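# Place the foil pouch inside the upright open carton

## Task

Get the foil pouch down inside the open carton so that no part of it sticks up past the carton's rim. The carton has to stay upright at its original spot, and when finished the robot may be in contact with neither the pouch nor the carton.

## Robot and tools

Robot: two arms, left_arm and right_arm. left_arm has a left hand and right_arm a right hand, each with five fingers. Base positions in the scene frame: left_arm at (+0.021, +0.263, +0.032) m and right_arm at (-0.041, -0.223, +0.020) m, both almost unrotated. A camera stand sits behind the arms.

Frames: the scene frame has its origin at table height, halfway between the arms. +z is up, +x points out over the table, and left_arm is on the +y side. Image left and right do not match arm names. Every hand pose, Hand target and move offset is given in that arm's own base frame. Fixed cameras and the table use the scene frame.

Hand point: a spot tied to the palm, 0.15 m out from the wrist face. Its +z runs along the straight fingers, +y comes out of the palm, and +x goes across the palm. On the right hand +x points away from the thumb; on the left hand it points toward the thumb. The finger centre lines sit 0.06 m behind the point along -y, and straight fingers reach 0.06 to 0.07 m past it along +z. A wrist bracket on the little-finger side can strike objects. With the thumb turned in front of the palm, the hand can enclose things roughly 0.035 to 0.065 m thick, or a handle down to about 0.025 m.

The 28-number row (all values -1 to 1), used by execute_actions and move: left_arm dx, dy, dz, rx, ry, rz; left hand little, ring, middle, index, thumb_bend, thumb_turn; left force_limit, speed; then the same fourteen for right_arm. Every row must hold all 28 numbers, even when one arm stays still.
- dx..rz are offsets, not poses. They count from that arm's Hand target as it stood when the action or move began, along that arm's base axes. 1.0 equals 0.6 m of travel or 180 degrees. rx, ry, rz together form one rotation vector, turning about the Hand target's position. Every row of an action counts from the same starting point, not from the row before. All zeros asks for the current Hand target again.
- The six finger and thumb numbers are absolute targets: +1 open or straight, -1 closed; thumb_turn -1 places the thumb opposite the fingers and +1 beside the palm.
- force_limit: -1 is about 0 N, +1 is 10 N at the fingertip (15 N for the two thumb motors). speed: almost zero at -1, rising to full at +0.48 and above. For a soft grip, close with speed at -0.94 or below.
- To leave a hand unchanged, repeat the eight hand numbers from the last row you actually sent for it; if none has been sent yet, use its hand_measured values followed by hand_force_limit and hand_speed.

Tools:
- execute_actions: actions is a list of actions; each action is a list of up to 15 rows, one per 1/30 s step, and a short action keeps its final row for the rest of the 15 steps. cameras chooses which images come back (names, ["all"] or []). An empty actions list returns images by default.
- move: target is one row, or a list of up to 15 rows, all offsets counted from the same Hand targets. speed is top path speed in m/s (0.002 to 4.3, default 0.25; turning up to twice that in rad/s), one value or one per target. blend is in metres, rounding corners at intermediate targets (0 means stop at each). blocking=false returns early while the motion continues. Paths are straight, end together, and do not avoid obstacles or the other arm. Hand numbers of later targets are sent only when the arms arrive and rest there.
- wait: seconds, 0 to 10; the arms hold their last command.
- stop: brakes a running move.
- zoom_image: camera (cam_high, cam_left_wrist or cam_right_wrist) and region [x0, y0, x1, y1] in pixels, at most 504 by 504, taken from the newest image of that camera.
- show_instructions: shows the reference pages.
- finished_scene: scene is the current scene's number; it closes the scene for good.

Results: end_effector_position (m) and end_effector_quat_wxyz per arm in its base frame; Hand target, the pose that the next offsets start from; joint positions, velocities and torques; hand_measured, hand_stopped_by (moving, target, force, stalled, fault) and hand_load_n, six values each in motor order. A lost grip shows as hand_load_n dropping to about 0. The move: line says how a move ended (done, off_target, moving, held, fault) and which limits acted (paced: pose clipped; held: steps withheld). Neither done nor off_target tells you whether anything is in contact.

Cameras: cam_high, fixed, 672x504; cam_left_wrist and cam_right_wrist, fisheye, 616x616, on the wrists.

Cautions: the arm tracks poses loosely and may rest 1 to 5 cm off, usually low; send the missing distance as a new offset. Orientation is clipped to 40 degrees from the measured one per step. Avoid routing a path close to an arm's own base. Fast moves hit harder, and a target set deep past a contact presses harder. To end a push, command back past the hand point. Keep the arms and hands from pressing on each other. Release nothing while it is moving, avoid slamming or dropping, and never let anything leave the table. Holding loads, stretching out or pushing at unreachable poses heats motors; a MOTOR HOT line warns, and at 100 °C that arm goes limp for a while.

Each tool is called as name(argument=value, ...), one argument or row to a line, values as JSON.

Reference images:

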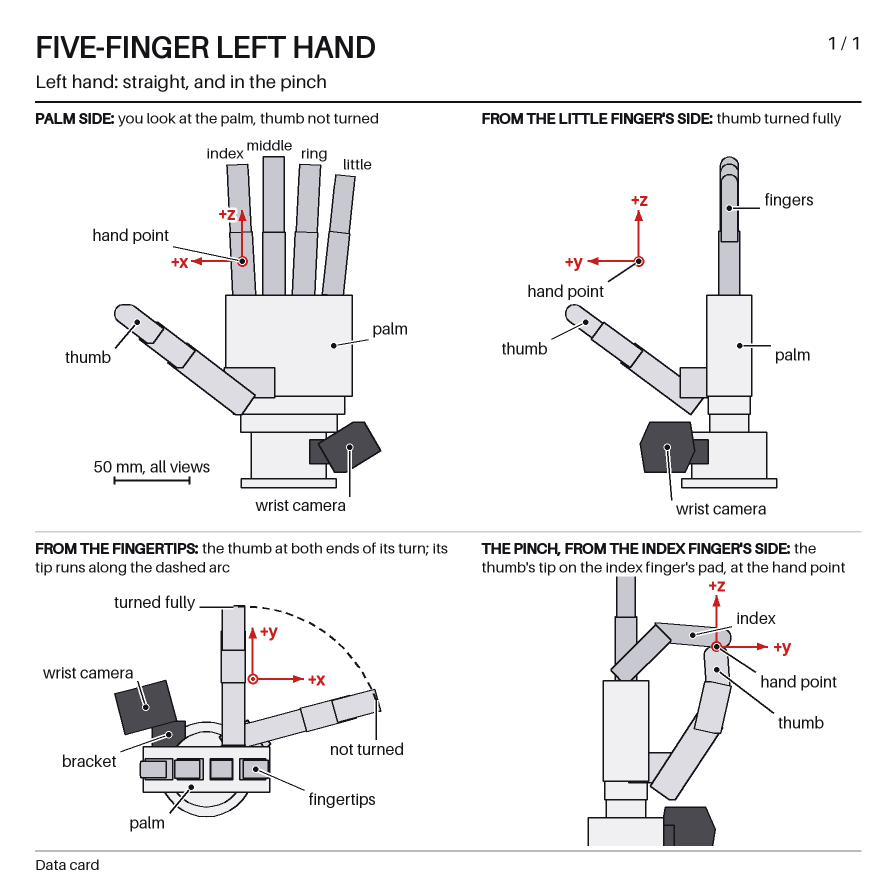

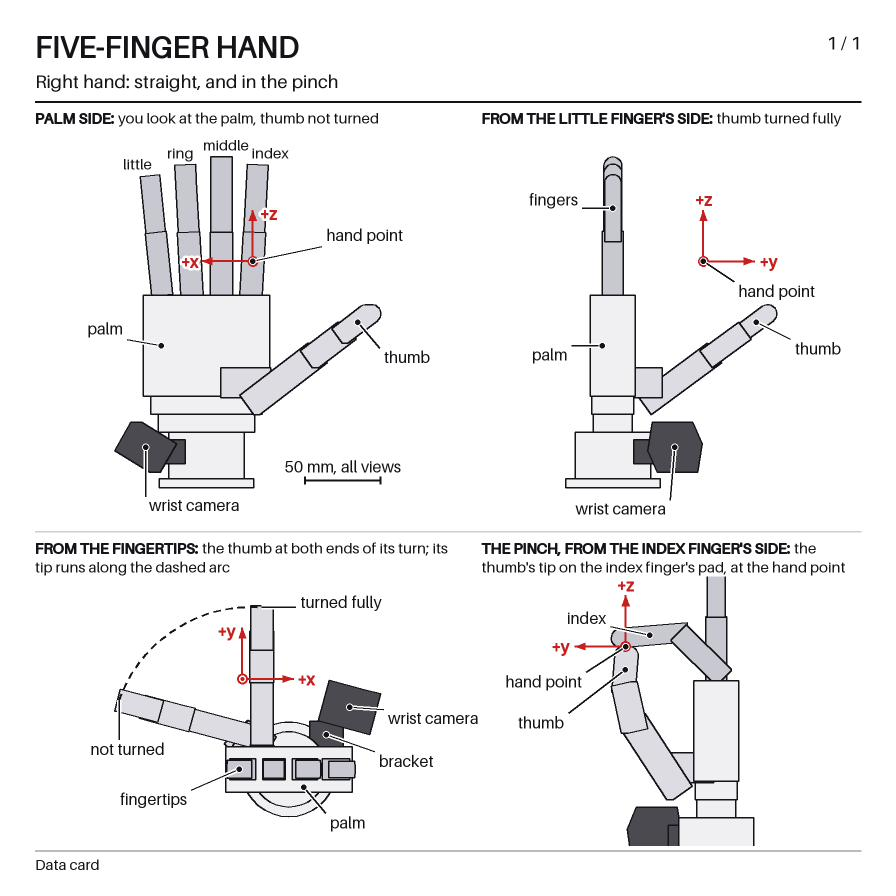

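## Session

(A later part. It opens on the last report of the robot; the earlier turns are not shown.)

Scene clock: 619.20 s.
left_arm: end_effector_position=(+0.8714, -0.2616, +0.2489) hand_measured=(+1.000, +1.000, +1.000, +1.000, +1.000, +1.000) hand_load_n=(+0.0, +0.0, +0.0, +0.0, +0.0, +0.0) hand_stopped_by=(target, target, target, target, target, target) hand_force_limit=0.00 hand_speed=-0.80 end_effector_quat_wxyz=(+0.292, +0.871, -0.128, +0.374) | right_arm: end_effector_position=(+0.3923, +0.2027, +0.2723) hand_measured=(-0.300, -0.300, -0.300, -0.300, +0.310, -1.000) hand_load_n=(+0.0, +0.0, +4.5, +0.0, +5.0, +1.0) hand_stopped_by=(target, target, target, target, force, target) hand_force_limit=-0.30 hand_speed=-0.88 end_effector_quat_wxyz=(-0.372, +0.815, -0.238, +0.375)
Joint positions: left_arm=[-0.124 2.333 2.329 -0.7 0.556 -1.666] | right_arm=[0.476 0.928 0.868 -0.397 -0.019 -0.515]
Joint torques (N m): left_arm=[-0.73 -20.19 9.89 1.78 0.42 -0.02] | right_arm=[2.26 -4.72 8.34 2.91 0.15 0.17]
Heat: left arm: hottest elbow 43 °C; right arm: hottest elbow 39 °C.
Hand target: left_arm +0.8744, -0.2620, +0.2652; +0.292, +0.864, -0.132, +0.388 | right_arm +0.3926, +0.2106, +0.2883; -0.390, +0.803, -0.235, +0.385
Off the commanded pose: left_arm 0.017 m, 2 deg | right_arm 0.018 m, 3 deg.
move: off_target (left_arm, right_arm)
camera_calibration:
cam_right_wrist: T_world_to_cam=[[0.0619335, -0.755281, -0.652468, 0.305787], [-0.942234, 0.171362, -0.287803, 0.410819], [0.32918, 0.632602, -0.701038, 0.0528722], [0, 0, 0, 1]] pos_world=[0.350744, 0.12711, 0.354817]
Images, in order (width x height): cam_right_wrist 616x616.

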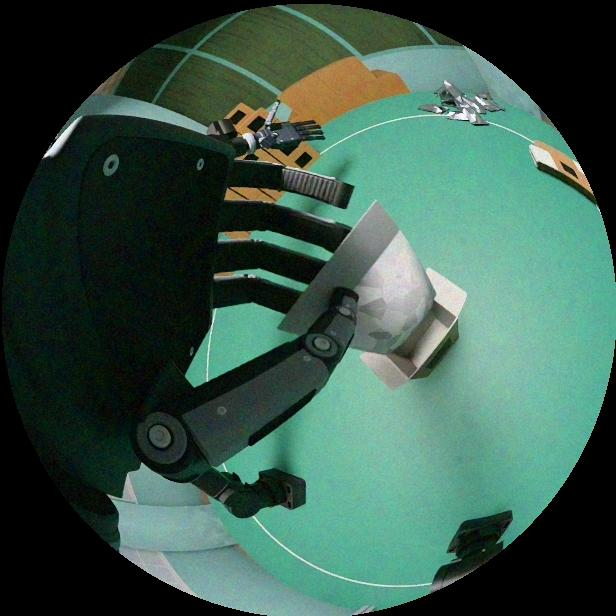

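move(
  target=[
    [0,0,0,0,0,0,1,1,1,1,1,1,0,-0.8,-0.008,0.016,0,0,0,0,-0.3,-0.3,-0.3,-0.3,-0.25,-1,-0.3,-0.88],
    [0,0,0,0,0,0,1,1,1,1,1,1,0,-0.8,-0.008,-0.007,0,0,0,0,-0.3,-0.3,-0.3,-0.3,-0.25,-1,-0.3,-0.88],
  ],
  speed=0.06,
  cameras=["cam_right_wrist"],
)

zoom_image(
  camera="cam_right_wrist",
  region=[270, 190, 480, 400],
)

Scene clock: 629.00 s.
left_arm: end_effector_position=(+0.8714, -0.2616, +0.2489) hand_measured=(+1.000, +1.000, +1.000, +1.000, +1.000, +1.000) hand_load_n=(+0.5, +0.0, +0.0, +0.0, +0.0, +0.0) hand_stopped_by=(target, target, target, target, target, target) hand_force_limit=0.00 hand_speed=-0.80 end_effector_quat_wxyz=(+0.292, +0.871, -0.128, +0.374) | right_arm: end_effector_position=(+0.3829, +0.2106, +0.2752) hand_measured=(-0.300, -0.300, -0.300, -0.300, +0.310, -1.000) hand_load_n=(+0.0, +0.0, +4.5, +0.0, +5.0, +1.0) hand_stopped_by=(target, target, target, target, force, target) hand_force_limit=-0.30 hand_speed=-0.88 end_effector_quat_wxyz=(-0.382, +0.813, -0.233, +0.372)
Joint positions: left_arm=[-0.124 2.333 2.329 -0.7 0.556 -1.666] | right_arm=[0.501 0.909 0.859 -0.397 -0.016 -0.501]
Joint torques (N m): left_arm=[-0.73 -20.19 9.88 1.78 0.42 -0.02] | right_arm=[-0.03 -4.42 8.28 2.54 -0.07 -0.01]
Heat: left arm: hottest elbow 43 °C; right arm: hottest elbow 38 °C.
Hand target: left_arm +0.8744, -0.2620, +0.2652; +0.292, +0.864, -0.132, +0.388 | right_arm +0.3877, +0.2064, +0.2885; -0.390, +0.803, -0.235, +0.385
Off the commanded pose: left_arm 0.017 m, 2 deg | right_arm 0.015 m, 2 deg.
move: off_target (left_arm, right_arm)
camera_calibration:
cam_right_wrist: T_world_to_cam=[[0.0767461, -0.744315, -0.663405, 0.309291], [-0.943807, 0.160292, -0.289026, 0.404699], [0.321464, 0.648307, -0.690187, 0.0495911], [0, 0, 0, 1]] pos_world=[0.342279, 0.13319, 0.356381]
Images, in order (width x height): cam_right_wrist 616x616.

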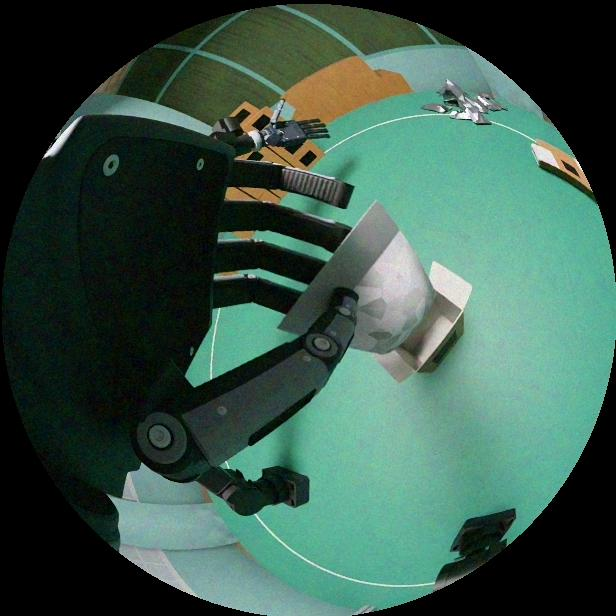

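Scaled by 2.400 from the camera's 616x616 image, which has a finer 880x880 frame.

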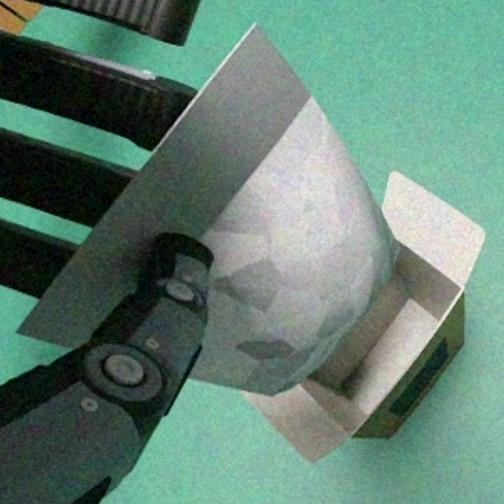

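move(
  target=[
    [0,0,0,0,0,0,1,1,1,1,1,1,0,-0.8,0.008,-0.017,0,0,0,0,-0.3,-0.3,-0.3,-0.3,-0.25,-1,-0.3,-0.88],
    [0,0,0,0,0,0,1,1,1,1,1,1,0,-0.8,0,-0.003,0,0,0,0,-0.3,-0.3,-0.3,-0.3,-0.25,-1,-0.3,-0.88],
  ],
  speed=0.06,
)

Scene clock: 634.97 s.
left_arm: end_effector_position=(+0.8714, -0.2616, +0.2489) hand_measured=(+1.000, +1.000, +1.000, +1.000, +1.000, +1.000) hand_load_n=(+0.0, +0.0, +0.0, +0.0, +0.0, +0.0) hand_stopped_by=(target, target, target, target, target, target) hand_force_limit=0.00 hand_speed=-0.80 end_effector_quat_wxyz=(+0.292, +0.871, -0.128, +0.374) | right_arm: end_effector_position=(+0.3890, +0.1988, +0.2755) hand_measured=(-0.300, -0.300, -0.300, -0.300, +0.310, -1.000) hand_load_n=(+0.0, +0.0, +4.5, +0.0, +5.0, +1.0) hand_stopped_by=(target, target, target, target, force, target) hand_force_limit=-0.30 hand_speed=-0.88 end_effector_quat_wxyz=(-0.379, +0.810, -0.245, +0.375)
Joint positions: left_arm=[-0.124 2.333 2.329 -0.7 0.556 -1.666] | right_arm=[0.465 0.908 0.859 -0.397 -0.029 -0.501]
Joint torques (N m): left_arm=[-0.73 -20.19 9.88 1.8 0.41 -0.02] | right_arm=[2.2 -4.6 8.18 2.51 0.16 -0.03]
Heat: left arm: hottest elbow 43 °C; right arm: hottest elbow 38 °C.
Hand target: left_arm +0.8744, -0.2620, +0.2652; +0.292, +0.864, -0.132, +0.388 | right_arm +0.3877, +0.2047, +0.2884; -0.390, +0.803, -0.235, +0.385
Off the commanded pose: left_arm 0.017 m, 2 deg | right_arm 0.014 m, 2 deg.
move: off_target (left_arm, right_arm)

move(
  target=[
    [0,0,0,0,0,0,1,1,1,1,1,1,0,-0.8,-0.005,0.0125,0,0,0,0,-0.3,-0.3,-0.3,-0.3,-0.25,-1,-0.3,-0.88],
    [0,0,0,0,0,0,1,1,1,1,1,1,0,-0.8,0,0.001,0,0,0,0,-0.3,-0.3,-0.3,-0.3,-0.25,-1,-0.3,-0.88],
  ],
  speed=0.06,
  cameras=["cam_right_wrist"],
)

zoom_image(
  camera="cam_right_wrist",
  region=[270, 190, 480, 400],
)

Scene clock: 638.83 s.
left_arm: end_effector_position=(+0.8714, -0.2616, +0.2489) hand_measured=(+1.000, +1.000, +1.000, +1.000, +1.000, +1.000) hand_load_n=(+0.5, +0.0, +0.0, +0.0, +0.0, +0.0) hand_stopped_by=(target, target, target, target, target, target) hand_force_limit=0.00 hand_speed=-0.80 end_effector_quat_wxyz=(+0.292, +0.871, -0.128, +0.374) | right_arm: end_effector_position=(+0.3840, +0.2082, +0.2755) hand_measured=(-0.300, -0.300, -0.300, -0.300, +0.310, -1.000) hand_load_n=(+0.0, +0.0, +5.0, +0.0, +5.0, +1.0) hand_stopped_by=(target, target, target, target, force, target) hand_force_limit=-0.30 hand_speed=-0.88 end_effector_quat_wxyz=(-0.382, +0.812, -0.236, +0.373)
Joint positions: left_arm=[-0.124 2.333 2.329 -0.7 0.556 -1.666] | right_arm=[0.493 0.908 0.859 -0.397 -0.02 -0.501]
Joint torques (N m): left_arm=[-0.73 -20.19 9.88 1.8 0.41 -0.02] | right_arm=[0.44 -4.48 8.23 2.51 -0.07 -0.03]
Heat: left arm: hottest elbow 43 °C; right arm: hottest elbow 39 °C.
Hand target: left_arm +0.8744, -0.2620, +0.2652; +0.292, +0.864, -0.132, +0.388 | right_arm +0.3877, +0.2052, +0.2884; -0.390, +0.803, -0.235, +0.385
Off the commanded pose: left_arm 0.017 m, 2 deg | right_arm 0.014 m, 2 deg.
move: off_target (left_arm, right_arm)
camera_calibration:
cam_right_wrist: T_world_to_cam=[[0.0734101, -0.743521, -0.664671, 0.309069], [-0.943092, 0.164985, -0.288717, 0.404916], [0.324328, 0.64804, -0.689097, 0.0496902], [0, 0, 0, 1]] pos_world=[0.343069, 0.130793, 0.356577]
Images, in order (width x height): cam_right_wrist 616x616.

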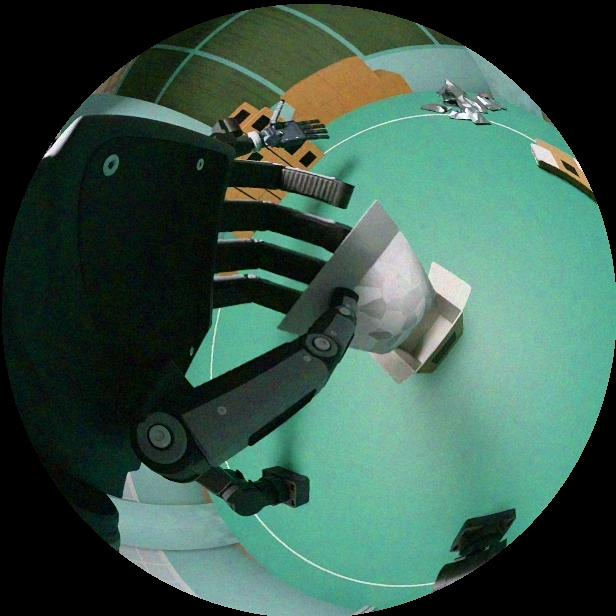

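Scaled by 2.400 from the camera's 616x616 image, which has a finer 880x880 frame.

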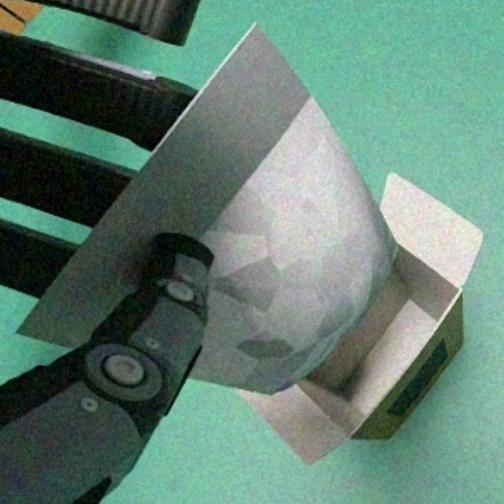

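move(
  target=[
    [0,0,0,0,0,0,1,1,1,1,1,1,0,-0.8,0.007,-0.0165,0,0,0,0,-0.3,-0.3,-0.3,-0.3,-0.25,-1,-0.3,-0.88],
    [0,0,0,0,0,0,1,1,1,1,1,1,0,-0.8,0.001,-0.005,0,0,0,0,-0.3,-0.3,-0.3,-0.3,-0.25,-1,-0.3,-0.88],
  ],
  speed=0.04,
  cameras=[],
)

Scene clock: 650.50 s.
left_arm: end_effector_position=(+0.8714, -0.2616, +0.2489) hand_measured=(+1.000, +1.000, +1.000, +1.000, +1.000, +1.000) hand_load_n=(+0.0, +0.0, +0.0, +0.0, +0.0, +0.0) hand_stopped_by=(target, target, target, target, target, target) hand_force_limit=0.00 hand_speed=-0.80 end_effector_quat_wxyz=(+0.292, +0.871, -0.128, +0.374) | right_arm: end_effector_position=(+0.3892, +0.1979, +0.2760) hand_measured=(-0.300, -0.300, -0.300, -0.300, +0.310, -1.000) hand_load_n=(+0.0, +0.0, +5.0, +0.0, +5.0, +1.0) hand_stopped_by=(target, target, target, target, force, target) hand_force_limit=-0.30 hand_speed=-0.88 end_effector_quat_wxyz=(-0.380, +0.809, -0.245, +0.375)
Joint positions: left_arm=[-0.124 2.333 2.329 -0.7 0.556 -1.666] | right_arm=[0.46 0.907 0.859 -0.397 -0.036 -0.501]
Joint torques (N m): left_arm=[-0.67 -20.19 9.88 1.8 0.42 -0.02] | right_arm=[2.02 -4.54 8.13 2.47 0.12 -0.07]
Heat: left arm: hottest elbow 43 °C; right arm: hottest elbow 39 °C.
Hand target: left_arm +0.8744, -0.2620, +0.2652; +0.292, +0.864, -0.132, +0.388 | right_arm +0.3884, +0.2022, +0.2883; -0.390, +0.803, -0.235, +0.385
Off the commanded pose: left_arm 0.017 m, 2 deg | right_arm 0.013 m, 2 deg.
move: off_target (left_arm, right_arm)
No camera images: "cameras" was empty.

move(
  target=[
    [0,0,0,0,0,0,1,1,1,1,1,1,0,-0.8,-0.004,0.0065,0,0,0,0,-0.3,-0.3,-0.3,-0.3,-0.25,-1,-0.3,-0.88],
    [0,0,0,0,0,0,1,1,1,1,1,1,0,-0.8,-0.002,0.002,0,0,0,0,-0.3,-0.3,-0.3,-0.3,-0.25,-1,-0.3,-0.88],
  ],
  speed=0.04,
  cameras=["cam_right_wrist"],
)

zoom_image(
  camera="cam_right_wrist",
  region=[270, 190, 480, 400],
)

Scene clock: 655.27 s.
left_arm: end_effector_position=(+0.8714, -0.2616, +0.2489) hand_measured=(+1.000, +1.000, +1.000, +1.000, +1.000, +1.000) hand_load_n=(+0.0, +0.0, +0.0, +0.0, +0.0, +0.0) hand_stopped_by=(target, target, target, target, target, target) hand_force_limit=0.00 hand_speed=-0.80 end_effector_quat_wxyz=(+0.292, +0.871, -0.128, +0.374) | right_arm: end_effector_position=(+0.3868, +0.2006, +0.2747) hand_measured=(-0.300, -0.300, -0.300, -0.300, +0.310, -1.000) hand_load_n=(+0.0, +0.0, +4.5, +0.0, +5.0, +1.0) hand_stopped_by=(target, target, target, target, force, target) hand_force_limit=-0.30 hand_speed=-0.88 end_effector_quat_wxyz=(-0.379, +0.810, -0.243, +0.375)
Joint positions: left_arm=[-0.124 2.333 2.329 -0.7 0.556 -1.666] | right_arm=[0.473 0.905 0.856 -0.397 -0.025 -0.501]
Joint torques (N m): left_arm=[-0.73 -20.19 9.89 1.8 0.42 -0.02] | right_arm=[1.61 -4.48 8.31 2.43 -0.06 -0.05]
Heat: left arm: hottest elbow 43 °C; right arm: hottest elbow 39 °C.
Hand target: left_arm +0.8744, -0.2620, +0.2652; +0.292, +0.864, -0.132, +0.388 | right_arm +0.3871, +0.2035, +0.2884; -0.390, +0.803, -0.235, +0.385
Off the commanded pose: left_arm 0.017 m, 2 deg | right_arm 0.014 m, 2 deg.
move: off_target (left_arm, right_arm)
camera_calibration:
cam_right_wrist: T_world_to_cam=[[0.0606755, -0.743621, -0.665843, 0.307964], [-0.940654, 0.180547, -0.287355, 0.404174], [0.333899, 0.643763, -0.688535, 0.0502195], [0, 0, 0, 1]] pos_world=[0.344734, 0.123706, 0.355775]
Images, in order (width x height): cam_right_wrist 616x616.

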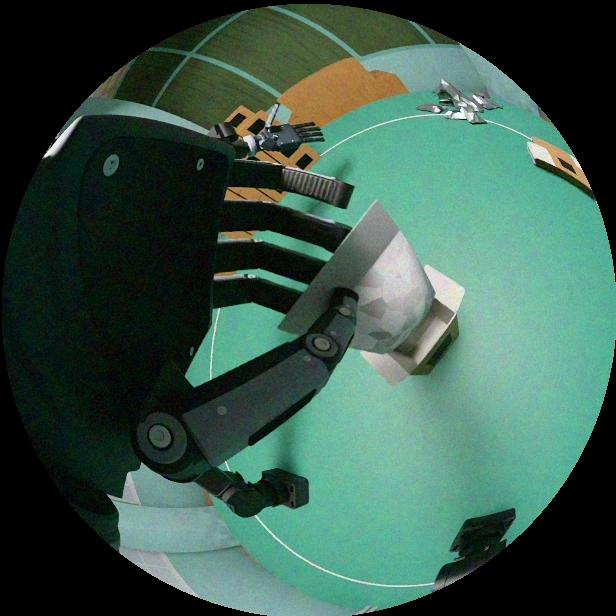

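Scaled by 2.400 from the camera's 616x616 image, which has a finer 880x880 frame.

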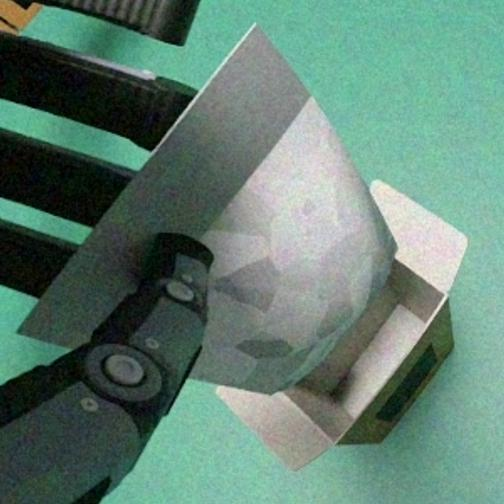

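move(
  target=[0,0,0,0,0,0,1,1,1,1,1,1,0,-0.8,0,0,-0.045,0,0,0.004,-0.3,-0.3,-0.3,-0.3,-0.25,-1,-0.3,-0.88],
  speed=0.05,
  cameras=["cam_right_wrist"],
)

zoom_image(
  camera="cam_right_wrist",
  region=[270, 190, 480, 400],
)

Scene clock: 662.63 s.
left_arm: end_effector_position=(+0.8714, -0.2616, +0.2489) hand_measured=(+1.000, +1.000, +1.000, +1.000, +1.000, +1.000) hand_load_n=(+0.0, +0.0, +0.0, +0.0, +0.0, +0.0) hand_stopped_by=(target, target, target, target, target, target) hand_force_limit=0.00 hand_speed=-0.80 end_effector_quat_wxyz=(+0.292, +0.871, -0.128, +0.374) | right_arm: end_effector_position=(+0.3822, +0.2019, +0.2482) hand_measured=(-0.300, -0.300, -0.300, -0.300, +0.310, -1.000) hand_load_n=(+0.0, +0.0, +4.5, +0.0, +5.0, +1.0) hand_stopped_by=(target, target, target, target, force, target) hand_force_limit=-0.30 hand_speed=-0.88 end_effector_quat_wxyz=(-0.383, +0.813, -0.239, +0.368)
Joint positions: left_arm=[-0.124 2.333 2.329 -0.7 0.556 -1.666] | right_arm=[0.473 0.904 0.788 -0.335 -0.041 -0.501]
Joint torques (N m): left_arm=[-0.67 -20.19 9.88 1.78 0.42 -0.02] | right_arm=[1.08 -3.96 8.27 2.89 -0.09 -0.14]
Heat: left arm: hottest elbow 43 °C; right arm: hottest elbow 39 °C.
Hand target: left_arm +0.8744, -0.2620, +0.2652; +0.292, +0.864, -0.132, +0.388 | right_arm +0.3871, +0.2035, +0.2614; -0.393, +0.804, -0.230, +0.382
Off the commanded pose: left_arm 0.017 m, 2 deg | right_arm 0.014 m, 2 deg.
move: off_target (left_arm, right_arm)
camera_calibration:
cam_right_wrist: T_world_to_cam=[[0.06671, -0.739868, -0.669436, 0.289365], [-0.945503, 0.167431, -0.279267, 0.394389], [0.318706, 0.651584, -0.688378, 0.0367829], [0, 0, 0, 1]] pos_world=[0.34187, 0.124092, 0.329172]
Images, in order (width x height): cam_right_wrist 616x616.

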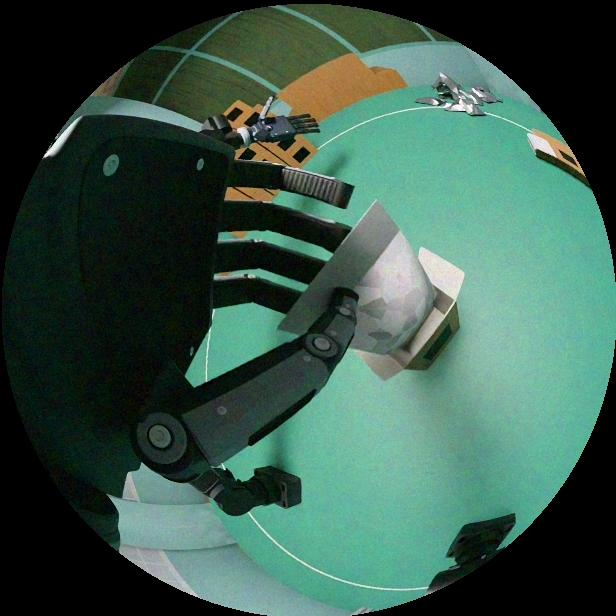

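Scaled by 2.400 from the camera's 616x616 image, which has a finer 880x880 frame.

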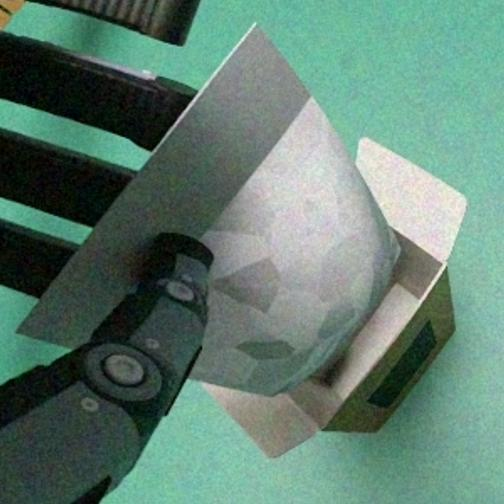

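move(
  target=[0,0,0,0,0,0,1,1,1,1,1,1,0,-0.8,0.009,0.0005,0.003,0,0,0,-0.3,-0.3,-0.3,-0.3,-0.25,-1,-0.3,-0.88],
  speed=0.04,
  cameras=[],
)

Scene clock: 668.80 s.
left_arm: end_effector_position=(+0.8714, -0.2616, +0.2489) hand_measured=(+1.000, +1.000, +1.000, +1.000, +1.000, +1.000) hand_load_n=(+0.0, +0.0, +0.0, +0.0, +0.0, +0.0) hand_stopped_by=(target, target, target, target, target, target) hand_force_limit=0.00 hand_speed=-0.80 end_effector_quat_wxyz=(+0.292, +0.871, -0.128, +0.374) | right_arm: end_effector_position=(+0.3820, +0.2032, +0.2479) hand_measured=(-0.300, -0.300, -0.300, -0.300, +0.310, -1.000) hand_load_n=(+0.0, +0.0, +4.5, +0.0, +5.5, +1.0) hand_stopped_by=(target, target, target, target, force, target) hand_force_limit=-0.30 hand_speed=-0.88 end_effector_quat_wxyz=(-0.385, +0.813, -0.237, +0.366)
Joint positions: left_arm=[-0.124 2.333 2.329 -0.7 0.556 -1.666] | right_arm=[0.473 0.905 0.788 -0.334 -0.048 -0.501]
Joint torques (N m): left_arm=[-0.67 -20.19 9.88 1.78 0.42 -0.02] | right_arm=[0.56 -3.25 9.1 2.85 -0.09 -0.17]
Heat: left arm: hottest elbow 43 °C; right arm: hottest elbow 39 °C.
Hand target: left_arm +0.8744, -0.2620, +0.2652; +0.292, +0.864, -0.132, +0.388 | right_arm +0.3925, +0.2038, +0.2631; -0.393, +0.804, -0.230, +0.382
Off the commanded pose: left_arm 0.017 m, 2 deg | right_arm 0.019 m, 2 deg.
move: off_target (left_arm, right_arm)
No camera images: "cameras" was empty.

move(
  target=[0,0,0,0,0,0,1,1,1,1,1,1,0,-0.8,0.010,-0.003,0.002,0,0,0,-0.3,-0.3,-0.3,-0.3,-0.25,-1,-0.3,-0.88],
  speed=0.04,
  cameras=[],
)

Scene clock: 670.63 s.
left_arm: end_effector_position=(+0.8714, -0.2616, +0.2489) hand_measured=(+1.000, +1.000, +1.000, +1.000, +1.000, +1.000) hand_load_n=(+0.0, +0.0, +0.0, +0.0, +0.0, +0.0) hand_stopped_by=(target, target, target, target, target, target) hand_force_limit=0.00 hand_speed=-0.80 end_effector_quat_wxyz=(+0.292, +0.871, -0.128, +0.374) | right_arm: end_effector_position=(+0.3842, +0.2030, +0.2429) hand_measured=(-0.300, -0.300, -0.300, -0.300, +0.310, -1.000) hand_load_n=(+0.0, +0.0, +4.5, +0.0, +5.0, +1.0) hand_stopped_by=(target, target, target, target, force, target) hand_force_limit=-0.30 hand_speed=-0.88 end_effector_quat_wxyz=(-0.383, +0.816, -0.237, +0.361)
Joint positions: left_arm=[-0.124 2.333 2.329 -0.7 0.556 -1.666] | right_arm=[0.465 0.918 0.788 -0.332 -0.061 -0.504]
Joint torques (N m): left_arm=[-0.73 -20.19 9.87 1.78 0.41 -0.02] | right_arm=[-0.15 -3.19 9.77 2.85 -0.09 -0.19]
Heat: left arm: hottest elbow 43 °C; right arm: hottest elbow 39 °C.
Hand target: left_arm +0.8744, -0.2620, +0.2652; +0.292, +0.864, -0.132, +0.388 | right_arm +0.3985, +0.2019, +0.2643; -0.393, +0.804, -0.230, +0.382
Off the commanded pose: left_arm 0.017 m, 2 deg | right_arm 0.026 m, 3 deg.
move: off_target (left_arm, right_arm)
No camera images: "cameras" was empty.

move(
  target=[0,0,0,0,0,0,1,1,1,1,1,1,0,-0.8,0.008,-0.004,0.018,0,0,0,-0.3,-0.3,-0.3,-0.3,-0.25,-1,-0.3,-0.88],
  speed=0.04,
  cameras=["cam_right_wrist"],
)

zoom_image(
  camera="cam_right_wrist",
  region=[270, 190, 480, 400],
)

Scene clock: 675.07 s.
left_arm: end_effector_position=(+0.8714, -0.2616, +0.2489) hand_measured=(+1.000, +1.000, +1.000, +1.000, +1.000, +1.000) hand_load_n=(+0.0, +0.0, +0.0, +0.0, +0.0, +0.0) hand_stopped_by=(target, target, target, target, target, target) hand_force_limit=0.00 hand_speed=-0.80 end_effector_quat_wxyz=(+0.292, +0.871, -0.128, +0.374) | right_arm: end_effector_position=(+0.3866, +0.1996, +0.2413) hand_measured=(-0.300, -0.300, -0.300, -0.300, +0.310, -1.000) hand_load_n=(+0.0, +0.5, +4.5, +0.0, +5.0, +1.0) hand_stopped_by=(target, target, target, target, force, target) hand_force_limit=-0.30 hand_speed=-0.88 end_effector_quat_wxyz=(-0.382, +0.817, -0.237, +0.360)
Joint positions: left_arm=[-0.124 2.333 2.329 -0.7 0.556 -1.666] | right_arm=[0.451 0.923 0.788 -0.331 -0.073 -0.51]
Joint torques (N m): left_arm=[-0.73 -20.19 9.89 1.78 0.42 -0.02] | right_arm=[0.15 -3.25 11.84 1.81 -0.11 -0.19]
Heat: left arm: hottest elbow 43 °C; right arm: hottest elbow 39 °C.
Hand target: left_arm +0.8744, -0.2620, +0.2652; +0.292, +0.864, -0.132, +0.388 | right_arm +0.4034, +0.1995, +0.2752; -0.393, +0.804, -0.230, +0.383
Off the commanded pose: left_arm 0.017 m, 2 deg | right_arm 0.038 m, 3 deg.
move: off_target (left_arm, right_arm)
camera_calibration:
cam_right_wrist: T_world_to_cam=[[0.063821, -0.739805, -0.669787, 0.283898], [-0.951388, 0.157534, -0.264656, 0.397821], [0.301309, 0.654118, -0.693788, 0.0397096], [0, 0, 0, 1]] pos_world=[0.348398, 0.121384, 0.322987]
Images, in order (width x height): cam_right_wrist 616x616.

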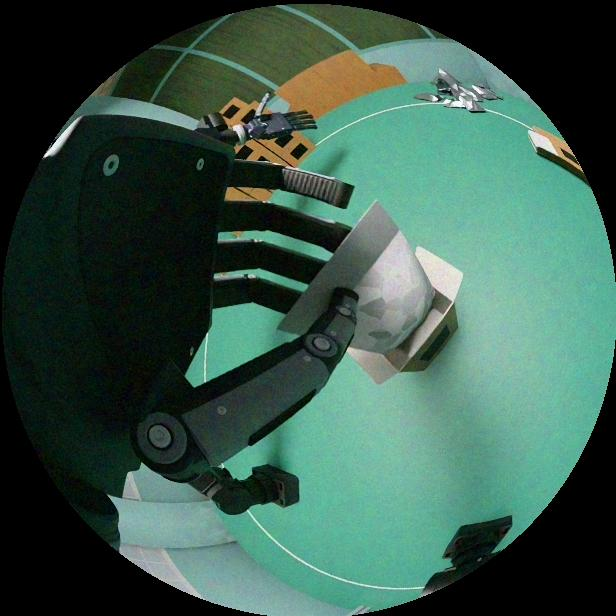

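Scaled by 2.400 from the camera's 616x616 image, which has a finer 880x880 frame.

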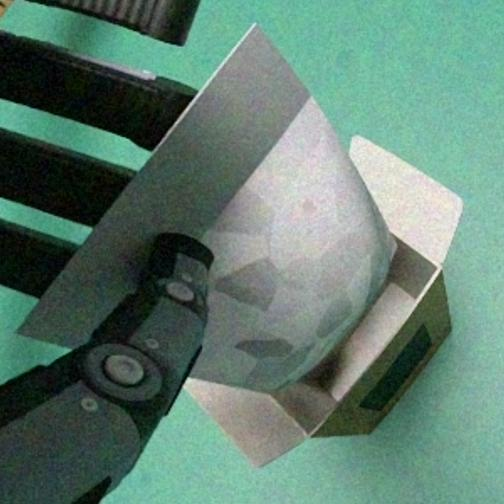

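move(
  target=[0,0,0,0,0,0,1,1,1,1,1,1,0,-0.8,-0.010,0.003,-0.062,0,0,0,-0.3,-0.3,-0.3,-0.3,-0.25,-1,-0.3,-0.88],
  speed=0.04,
  cameras=["cam_right_wrist"],
)

zoom_image(
  camera="cam_right_wrist",
  region=[270, 190, 480, 400],
)

Scene clock: 682.07 s.
left_arm: end_effector_position=(+0.8714, -0.2616, +0.2489) hand_measured=(+1.000, +1.000, +1.000, +1.000, +1.000, +1.000) hand_load_n=(+0.0, +0.5, +0.0, +0.0, +0.0, +0.0) hand_stopped_by=(target, target, target, target, target, target) hand_force_limit=0.00 hand_speed=-0.80 end_effector_quat_wxyz=(+0.292, +0.871, -0.128, +0.374) | right_arm: end_effector_position=(+0.3904, +0.2002, +0.2286) hand_measured=(-0.300, -0.300, -0.300, -0.300, +0.310, -1.000) hand_load_n=(+0.0, +0.0, +4.5, +0.5, +4.5, +1.0) hand_stopped_by=(target, target, target, target, force, target) hand_force_limit=-0.30 hand_speed=-0.88 end_effector_quat_wxyz=(-0.387, +0.811, -0.236, +0.369)
Joint positions: left_arm=[-0.124 2.333 2.329 -0.7 0.556 -1.666] | right_arm=[0.451 0.93 0.745 -0.257 -0.067 -0.51]
Joint torques (N m): left_arm=[-0.73 -20.19 9.88 1.78 0.42 -0.02] | right_arm=[1.08 -3.37 8.21 2.92 0.13 -0.13]
Heat: left arm: hottest elbow 43 °C; right arm: hottest elbow 40 °C.
Hand target: left_arm +0.8744, -0.2620, +0.2652; +0.292, +0.864, -0.132, +0.388 | right_arm +0.3973, +0.2013, +0.2379; -0.393, +0.804, -0.230, +0.382
Off the commanded pose: left_arm 0.017 m, 2 deg | right_arm 0.012 m, 2 deg.
move: off_target (left_arm, right_arm)
camera_calibration:
cam_right_wrist: T_world_to_cam=[[0.075287, -0.734959, -0.673919, 0.271085], [-0.944395, 0.164383, -0.284775, 0.398457], [0.320079, 0.657886, -0.681715, 0.0184705], [0, 0, 0, 1]] pos_world=[0.349979, 0.121585, 0.308751]
Images, in order (width x height): cam_right_wrist 616x616.

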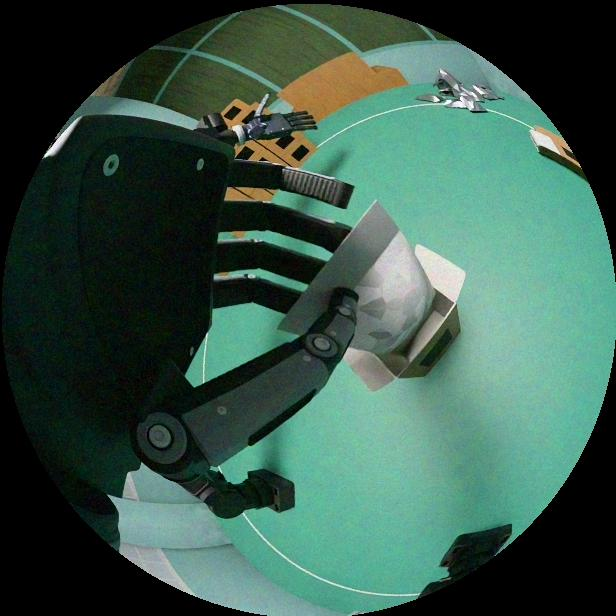

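Scaled by 2.400 from the camera's 616x616 image, which has a finer 880x880 frame.

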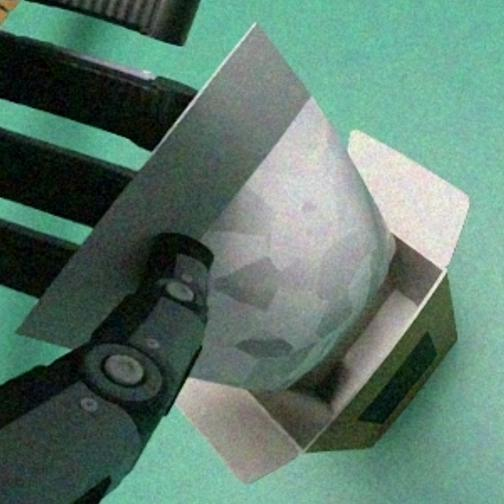

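move(
  target=[0,0,0,0,0,0,1,1,1,1,1,1,0,-0.8,-0.007,0.006,-0.035,0,0,0,-0.3,-0.3,-0.3,-0.3,-0.25,-1,-0.3,-0.88],
  speed=0.04,
  cameras=["cam_right_wrist"],
)

zoom_image(
  camera="cam_right_wrist",
  region=[270, 190, 480, 400],
)

Scene clock: 691.50 s.
left_arm: end_effector_position=(+0.8714, -0.2616, +0.2489) hand_measured=(+1.000, +1.000, +1.000, +1.000, +1.000, +1.000) hand_load_n=(+0.0, +0.0, +0.0, +0.0, +0.0, +0.0) hand_stopped_by=(target, target, target, target, target, target) hand_force_limit=0.00 hand_speed=-0.80 end_effector_quat_wxyz=(+0.292, +0.871, -0.128, +0.374) | right_arm: end_effector_position=(+0.3896, +0.1969, +0.2081) hand_measured=(-0.300, -0.300, -0.300, -0.300, +0.310, -1.000) hand_load_n=(+0.0, +0.0, +4.5, +0.0, +5.0, +1.0) hand_stopped_by=(target, target, target, target, force, target) hand_force_limit=-0.30 hand_speed=-0.88 end_effector_quat_wxyz=(-0.383, +0.810, -0.240, +0.374)
Joint positions: left_arm=[-0.124 2.333 2.329 -0.7 0.556 -1.666] | right_arm=[0.451 0.936 0.693 -0.197 -0.052 -0.51]
Joint torques (N m): left_arm=[-0.67 -20.19 9.88 1.78 0.42 -0.02] | right_arm=[2.32 -3.25 8.1 2.92 0.14 -0.05]
Heat: left arm: hottest elbow 43 °C; right arm: hottest elbow 39 °C.
Hand target: left_arm +0.8744, -0.2620, +0.2652; +0.292, +0.864, -0.132, +0.388 | right_arm +0.3931, +0.2048, +0.2169; -0.393, +0.804, -0.230, +0.382
Off the commanded pose: left_arm 0.017 m, 2 deg | right_arm 0.012 m, 2 deg.
move: off_target (left_arm, right_arm)
camera_calibration:
cam_right_wrist: T_world_to_cam=[[0.068522, -0.739369, -0.669805, 0.257574], [-0.940964, 0.175191, -0.289648, 0.390011], [0.3315, 0.650109, -0.683715, 0.00448879], [0, 0, 0, 1]] pos_world=[0.347849, 0.119198, 0.288559]
Images, in order (width x height): cam_right_wrist 616x616.

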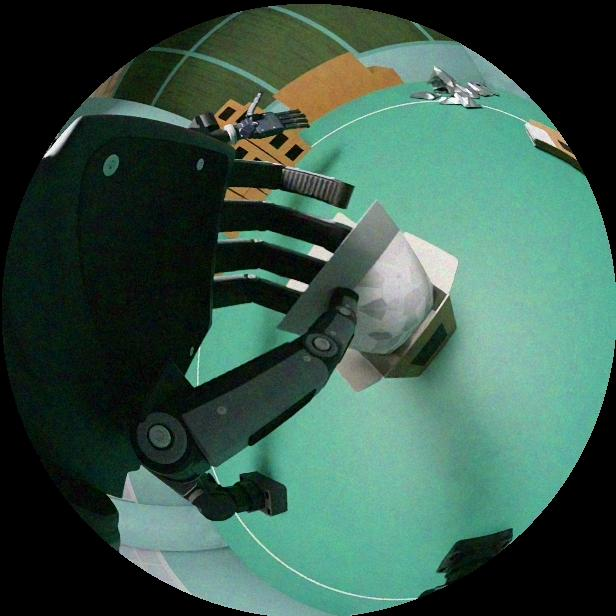

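Scaled by 2.400 from the camera's 616x616 image, which has a finer 880x880 frame.

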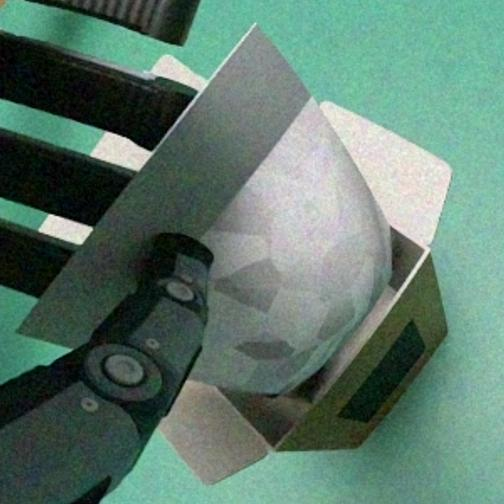

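move(
  target=[0,0,0,0,0,0,1,1,1,1,1,1,0,-0.8,-0.003,-0.002,-0.042,0,0,0,-0.3,-0.3,-0.3,-0.3,-0.25,-1,-0.3,-0.88],
  speed=0.04,
  cameras=["cam_right_wrist","cam_high"],
)

zoom_image(
  camera="cam_right_wrist",
  region=[270, 190, 480, 400],
)

Scene clock: 698.00 s.
left_arm: end_effector_position=(+0.8714, -0.2616, +0.2489) hand_measured=(+1.000, +1.000, +1.000, +1.000, +1.000, +1.000) hand_load_n=(+0.0, +0.0, +0.0, +0.0, +0.0, +0.0) hand_stopped_by=(target, target, target, target, target, target) hand_force_limit=0.00 hand_speed=-0.80 end_effector_quat_wxyz=(+0.292, +0.871, -0.128, +0.374) | right_arm: end_effector_position=(+0.3877, +0.1959, +0.1833) hand_measured=(-0.300, -0.300, -0.300, -0.300, +0.310, -1.000) hand_load_n=(+0.0, +0.0, +4.5, +0.0, +5.0, +0.5) hand_stopped_by=(target, target, target, target, force, target) hand_force_limit=-0.30 hand_speed=-0.88 end_effector_quat_wxyz=(-0.383, +0.809, -0.240, +0.375)
Joint positions: left_arm=[-0.124 2.333 2.329 -0.7 0.556 -1.666] | right_arm=[0.451 0.953 0.634 -0.121 -0.052 -0.51]
Joint torques (N m): left_arm=[-0.73 -20.19 9.88 1.8 0.42 -0.02] | right_arm=[2.26 -3.25 7.92 2.89 0.11 -0.05]
Heat: left arm: hottest elbow 43 °C; right arm: hottest elbow 39 °C.
Hand target: left_arm +0.8744, -0.2620, +0.2652; +0.292, +0.864, -0.132, +0.388 | right_arm +0.3913, +0.2036, +0.1916; -0.393, +0.804, -0.230, +0.382
Off the commanded pose: left_arm 0.017 m, 2 deg | right_arm 0.012 m, 2 deg.
move: off_target (left_arm, right_arm)
camera_calibration:
cam_right_wrist: T_world_to_cam=[[0.0689711, -0.739182, -0.669965, 0.240232], [-0.940759, 0.175292, -0.290251, 0.38115], [0.331988, 0.650294, -0.683301, -0.011588], [0, 0, 0, 1]] pos_world=[0.345849, 0.118298, 0.263658]
Images, in order (width x height): cam_high 672x504, cam_right_wrist 616x616.

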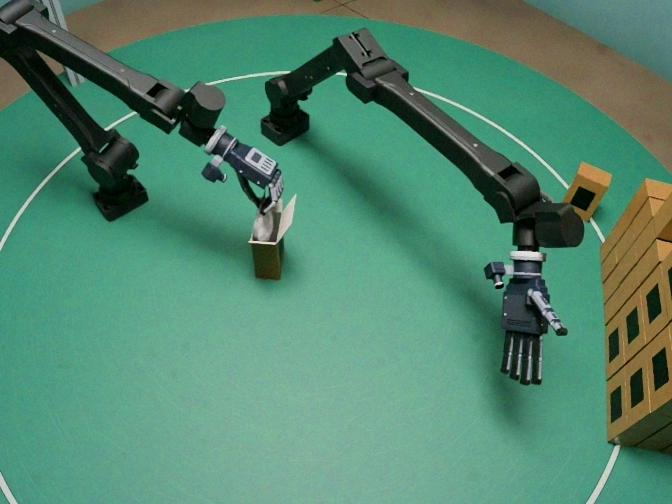

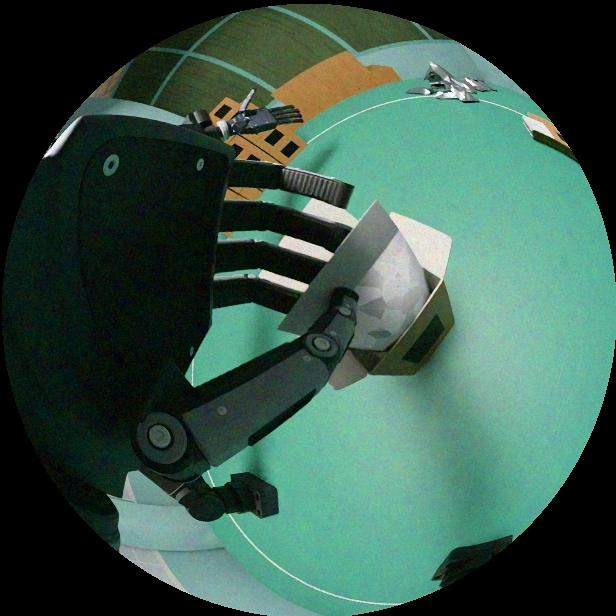

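Scaled by 2.400 from the camera's 616x616 image, which has a finer 880x880 frame.

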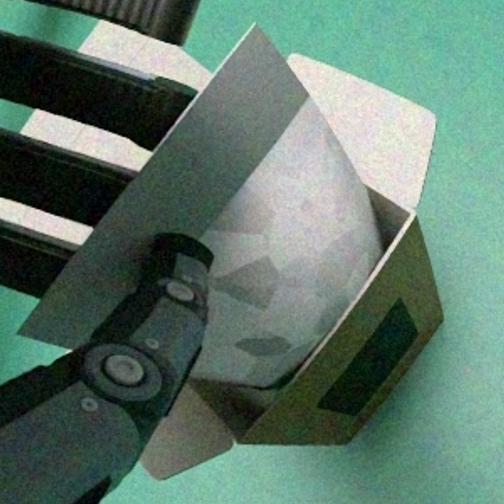

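move(
  target=[0,0,0,0,0,0,1,1,1,1,1,1,0,-0.8,-0.002,0,-0.027,0,0,0,-0.3,-0.3,-0.3,-0.3,-0.25,-1,-0.3,-0.88],
  speed=0.04,
  cameras=["cam_right_wrist","cam_high"],
)

zoom_image(
  camera="cam_high",
  region=[180, 110, 360, 290],
)

Scene clock: 704.20 s.
left_arm: end_effector_position=(+0.8714, -0.2616, +0.2489) hand_measured=(+1.000, +1.000, +1.000, +1.000, +1.000, +1.000) hand_load_n=(+0.0, +0.0, +0.0, +0.0, +0.0, +0.0) hand_stopped_by=(target, target, target, target, target, target) hand_force_limit=0.00 hand_speed=-0.80 end_effector_quat_wxyz=(+0.292, +0.871, -0.128, +0.374) | right_arm: end_effector_position=(+0.3865, +0.1958, +0.1674) hand_measured=(-0.300, -0.300, -0.300, -0.300, +0.310, -1.000) hand_load_n=(+0.0, +0.0, +4.5, +0.0, +5.0, +1.0) hand_stopped_by=(target, target, target, target, force, target) hand_force_limit=-0.30 hand_speed=-0.88 end_effector_quat_wxyz=(-0.384, +0.809, -0.240, +0.375)
Joint positions: left_arm=[-0.124 2.333 2.329 -0.7 0.556 -1.666] | right_arm=[0.453 0.968 0.598 -0.069 -0.051 -0.51]
Joint torques (N m): left_arm=[-0.73 -20.19 9.88 1.8 0.42 -0.02] | right_arm=[2.32 -3.25 7.79 2.91 0.14 -0.04]
Heat: left arm: hottest elbow 43 °C; right arm: hottest elbow 38 °C.
Hand target: left_arm +0.8744, -0.2620, +0.2652; +0.292, +0.864, -0.132, +0.388 | right_arm +0.3901, +0.2037, +0.1756; -0.393, +0.804, -0.230, +0.382
Off the commanded pose: left_arm 0.017 m, 2 deg | right_arm 0.012 m, 2 deg.
move: off_target (left_arm, right_arm)
camera_calibration:
cam_right_wrist: T_world_to_cam=[[0.069616, -0.739203, -0.669875, 0.229271], [-0.940714, 0.174824, -0.290679, 0.375588], [0.331981, 0.650396, -0.683208, -0.0219569], [0, 0, 0, 1]] pos_world=[0.344649, 0.118097, 0.247758]
Images, in order (width x height): cam_high 672x504, cam_right_wrist 616x616.

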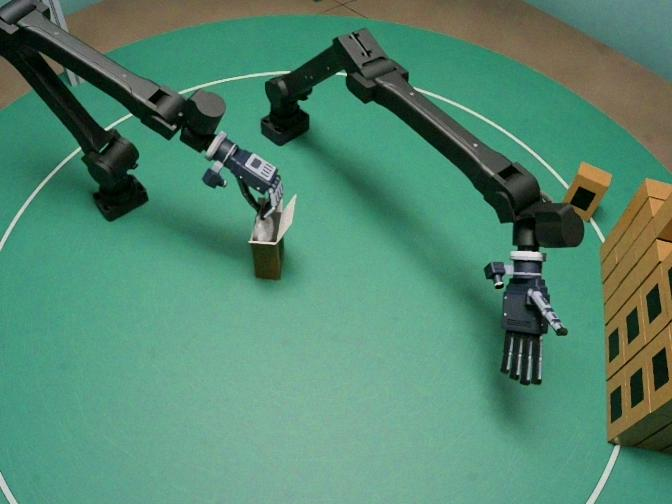

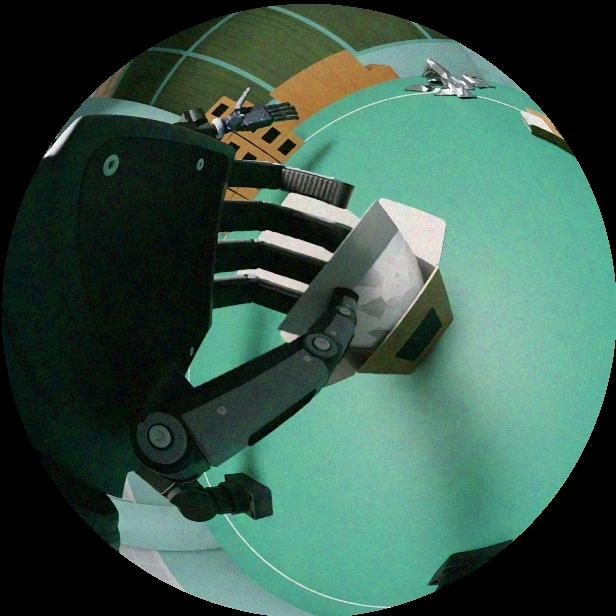

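Scaled by 2.800 from the camera's 672x504 image, which has a finer 960x720 frame.

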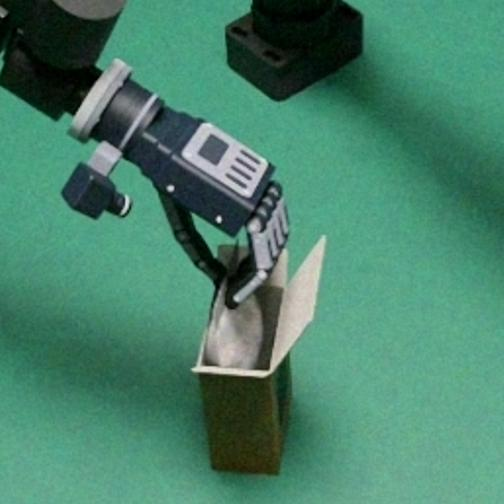

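move(
  target=[0,0,0,0,0,0,1,1,1,1,1,1,0,-0.8,-0.003,0,-0.030,0,0,0,-0.3,-0.3,-0.3,-0.3,-0.25,-1,-0.3,-0.88],
  speed=0.04,
  cameras=["cam_right_wrist","cam_high"],
)

zoom_image(
  camera="cam_high",
  region=[180, 110, 360, 290],
)

Scene clock: 706.97 s.
left_arm: end_effector_position=(+0.8714, -0.2616, +0.2489) hand_measured=(+1.000, +1.000, +1.000, +1.000, +1.000, +1.000) hand_load_n=(+0.0, -0.5, +0.0, +0.0, +0.0, +0.0) hand_stopped_by=(target, target, target, target, target, target) hand_force_limit=0.00 hand_speed=-0.80 end_effector_quat_wxyz=(+0.292, +0.871, -0.128, +0.374) | right_arm: end_effector_position=(+0.3848, +0.1956, +0.1496) hand_measured=(-0.300, -0.300, -0.300, -0.300, +0.310, -1.000) hand_load_n=(+0.0, +0.0, +4.5, +0.0, +5.0, +1.0) hand_stopped_by=(target, target, target, target, force, target) hand_force_limit=-0.30 hand_speed=-0.88 end_effector_quat_wxyz=(-0.383, +0.809, -0.239, +0.375)
Joint positions: left_arm=[-0.124 2.333 2.329 -0.7 0.556 -1.666] | right_arm=[0.455 0.989 0.559 -0.009 -0.049 -0.51]
Joint torques (N m): left_arm=[-0.67 -20.13 9.88 1.8 0.42 -0.02] | right_arm=[2.32 -3.25 7.61 2.91 0.14 -0.03]
Heat: left arm: hottest elbow 43 °C; right arm: hottest elbow 38 °C.
Hand target: left_arm +0.8744, -0.2620, +0.2652; +0.292, +0.864, -0.132, +0.388 | right_arm +0.3883, +0.2037, +0.1575; -0.393, +0.804, -0.230, +0.383
Off the commanded pose: left_arm 0.017 m, 2 deg | right_arm 0.012 m, 2 deg.
move: off_target (left_arm, right_arm)
camera_calibration:
cam_right_wrist: T_world_to_cam=[[0.0704025, -0.739783, -0.669153, 0.217026], [-0.940489, 0.174342, -0.291694, 0.369046], [0.332452, 0.649867, -0.683483, -0.0335236], [0, 0, 0, 1]] pos_world=[0.34295, 0.117997, 0.229959]
Images, in order (width x height): cam_high 672x504, cam_right_wrist 616x616.

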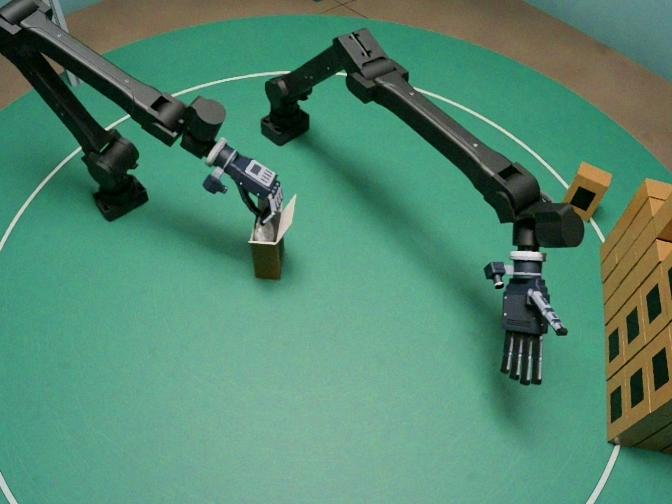

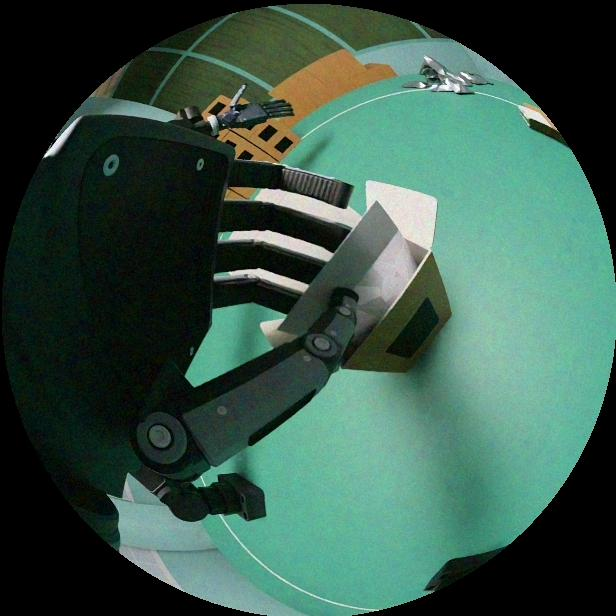

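Scaled by 2.800 from the camera's 672x504 image, which has a finer 960x720 frame.

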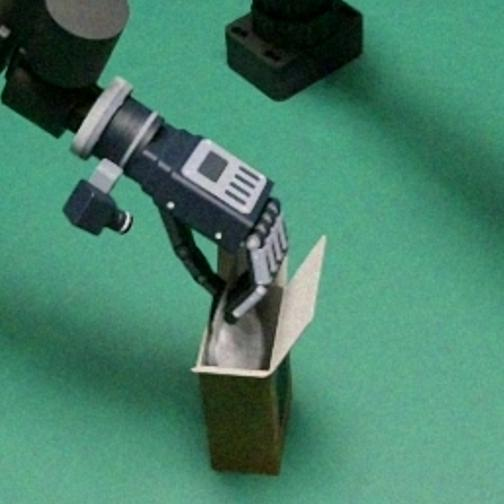

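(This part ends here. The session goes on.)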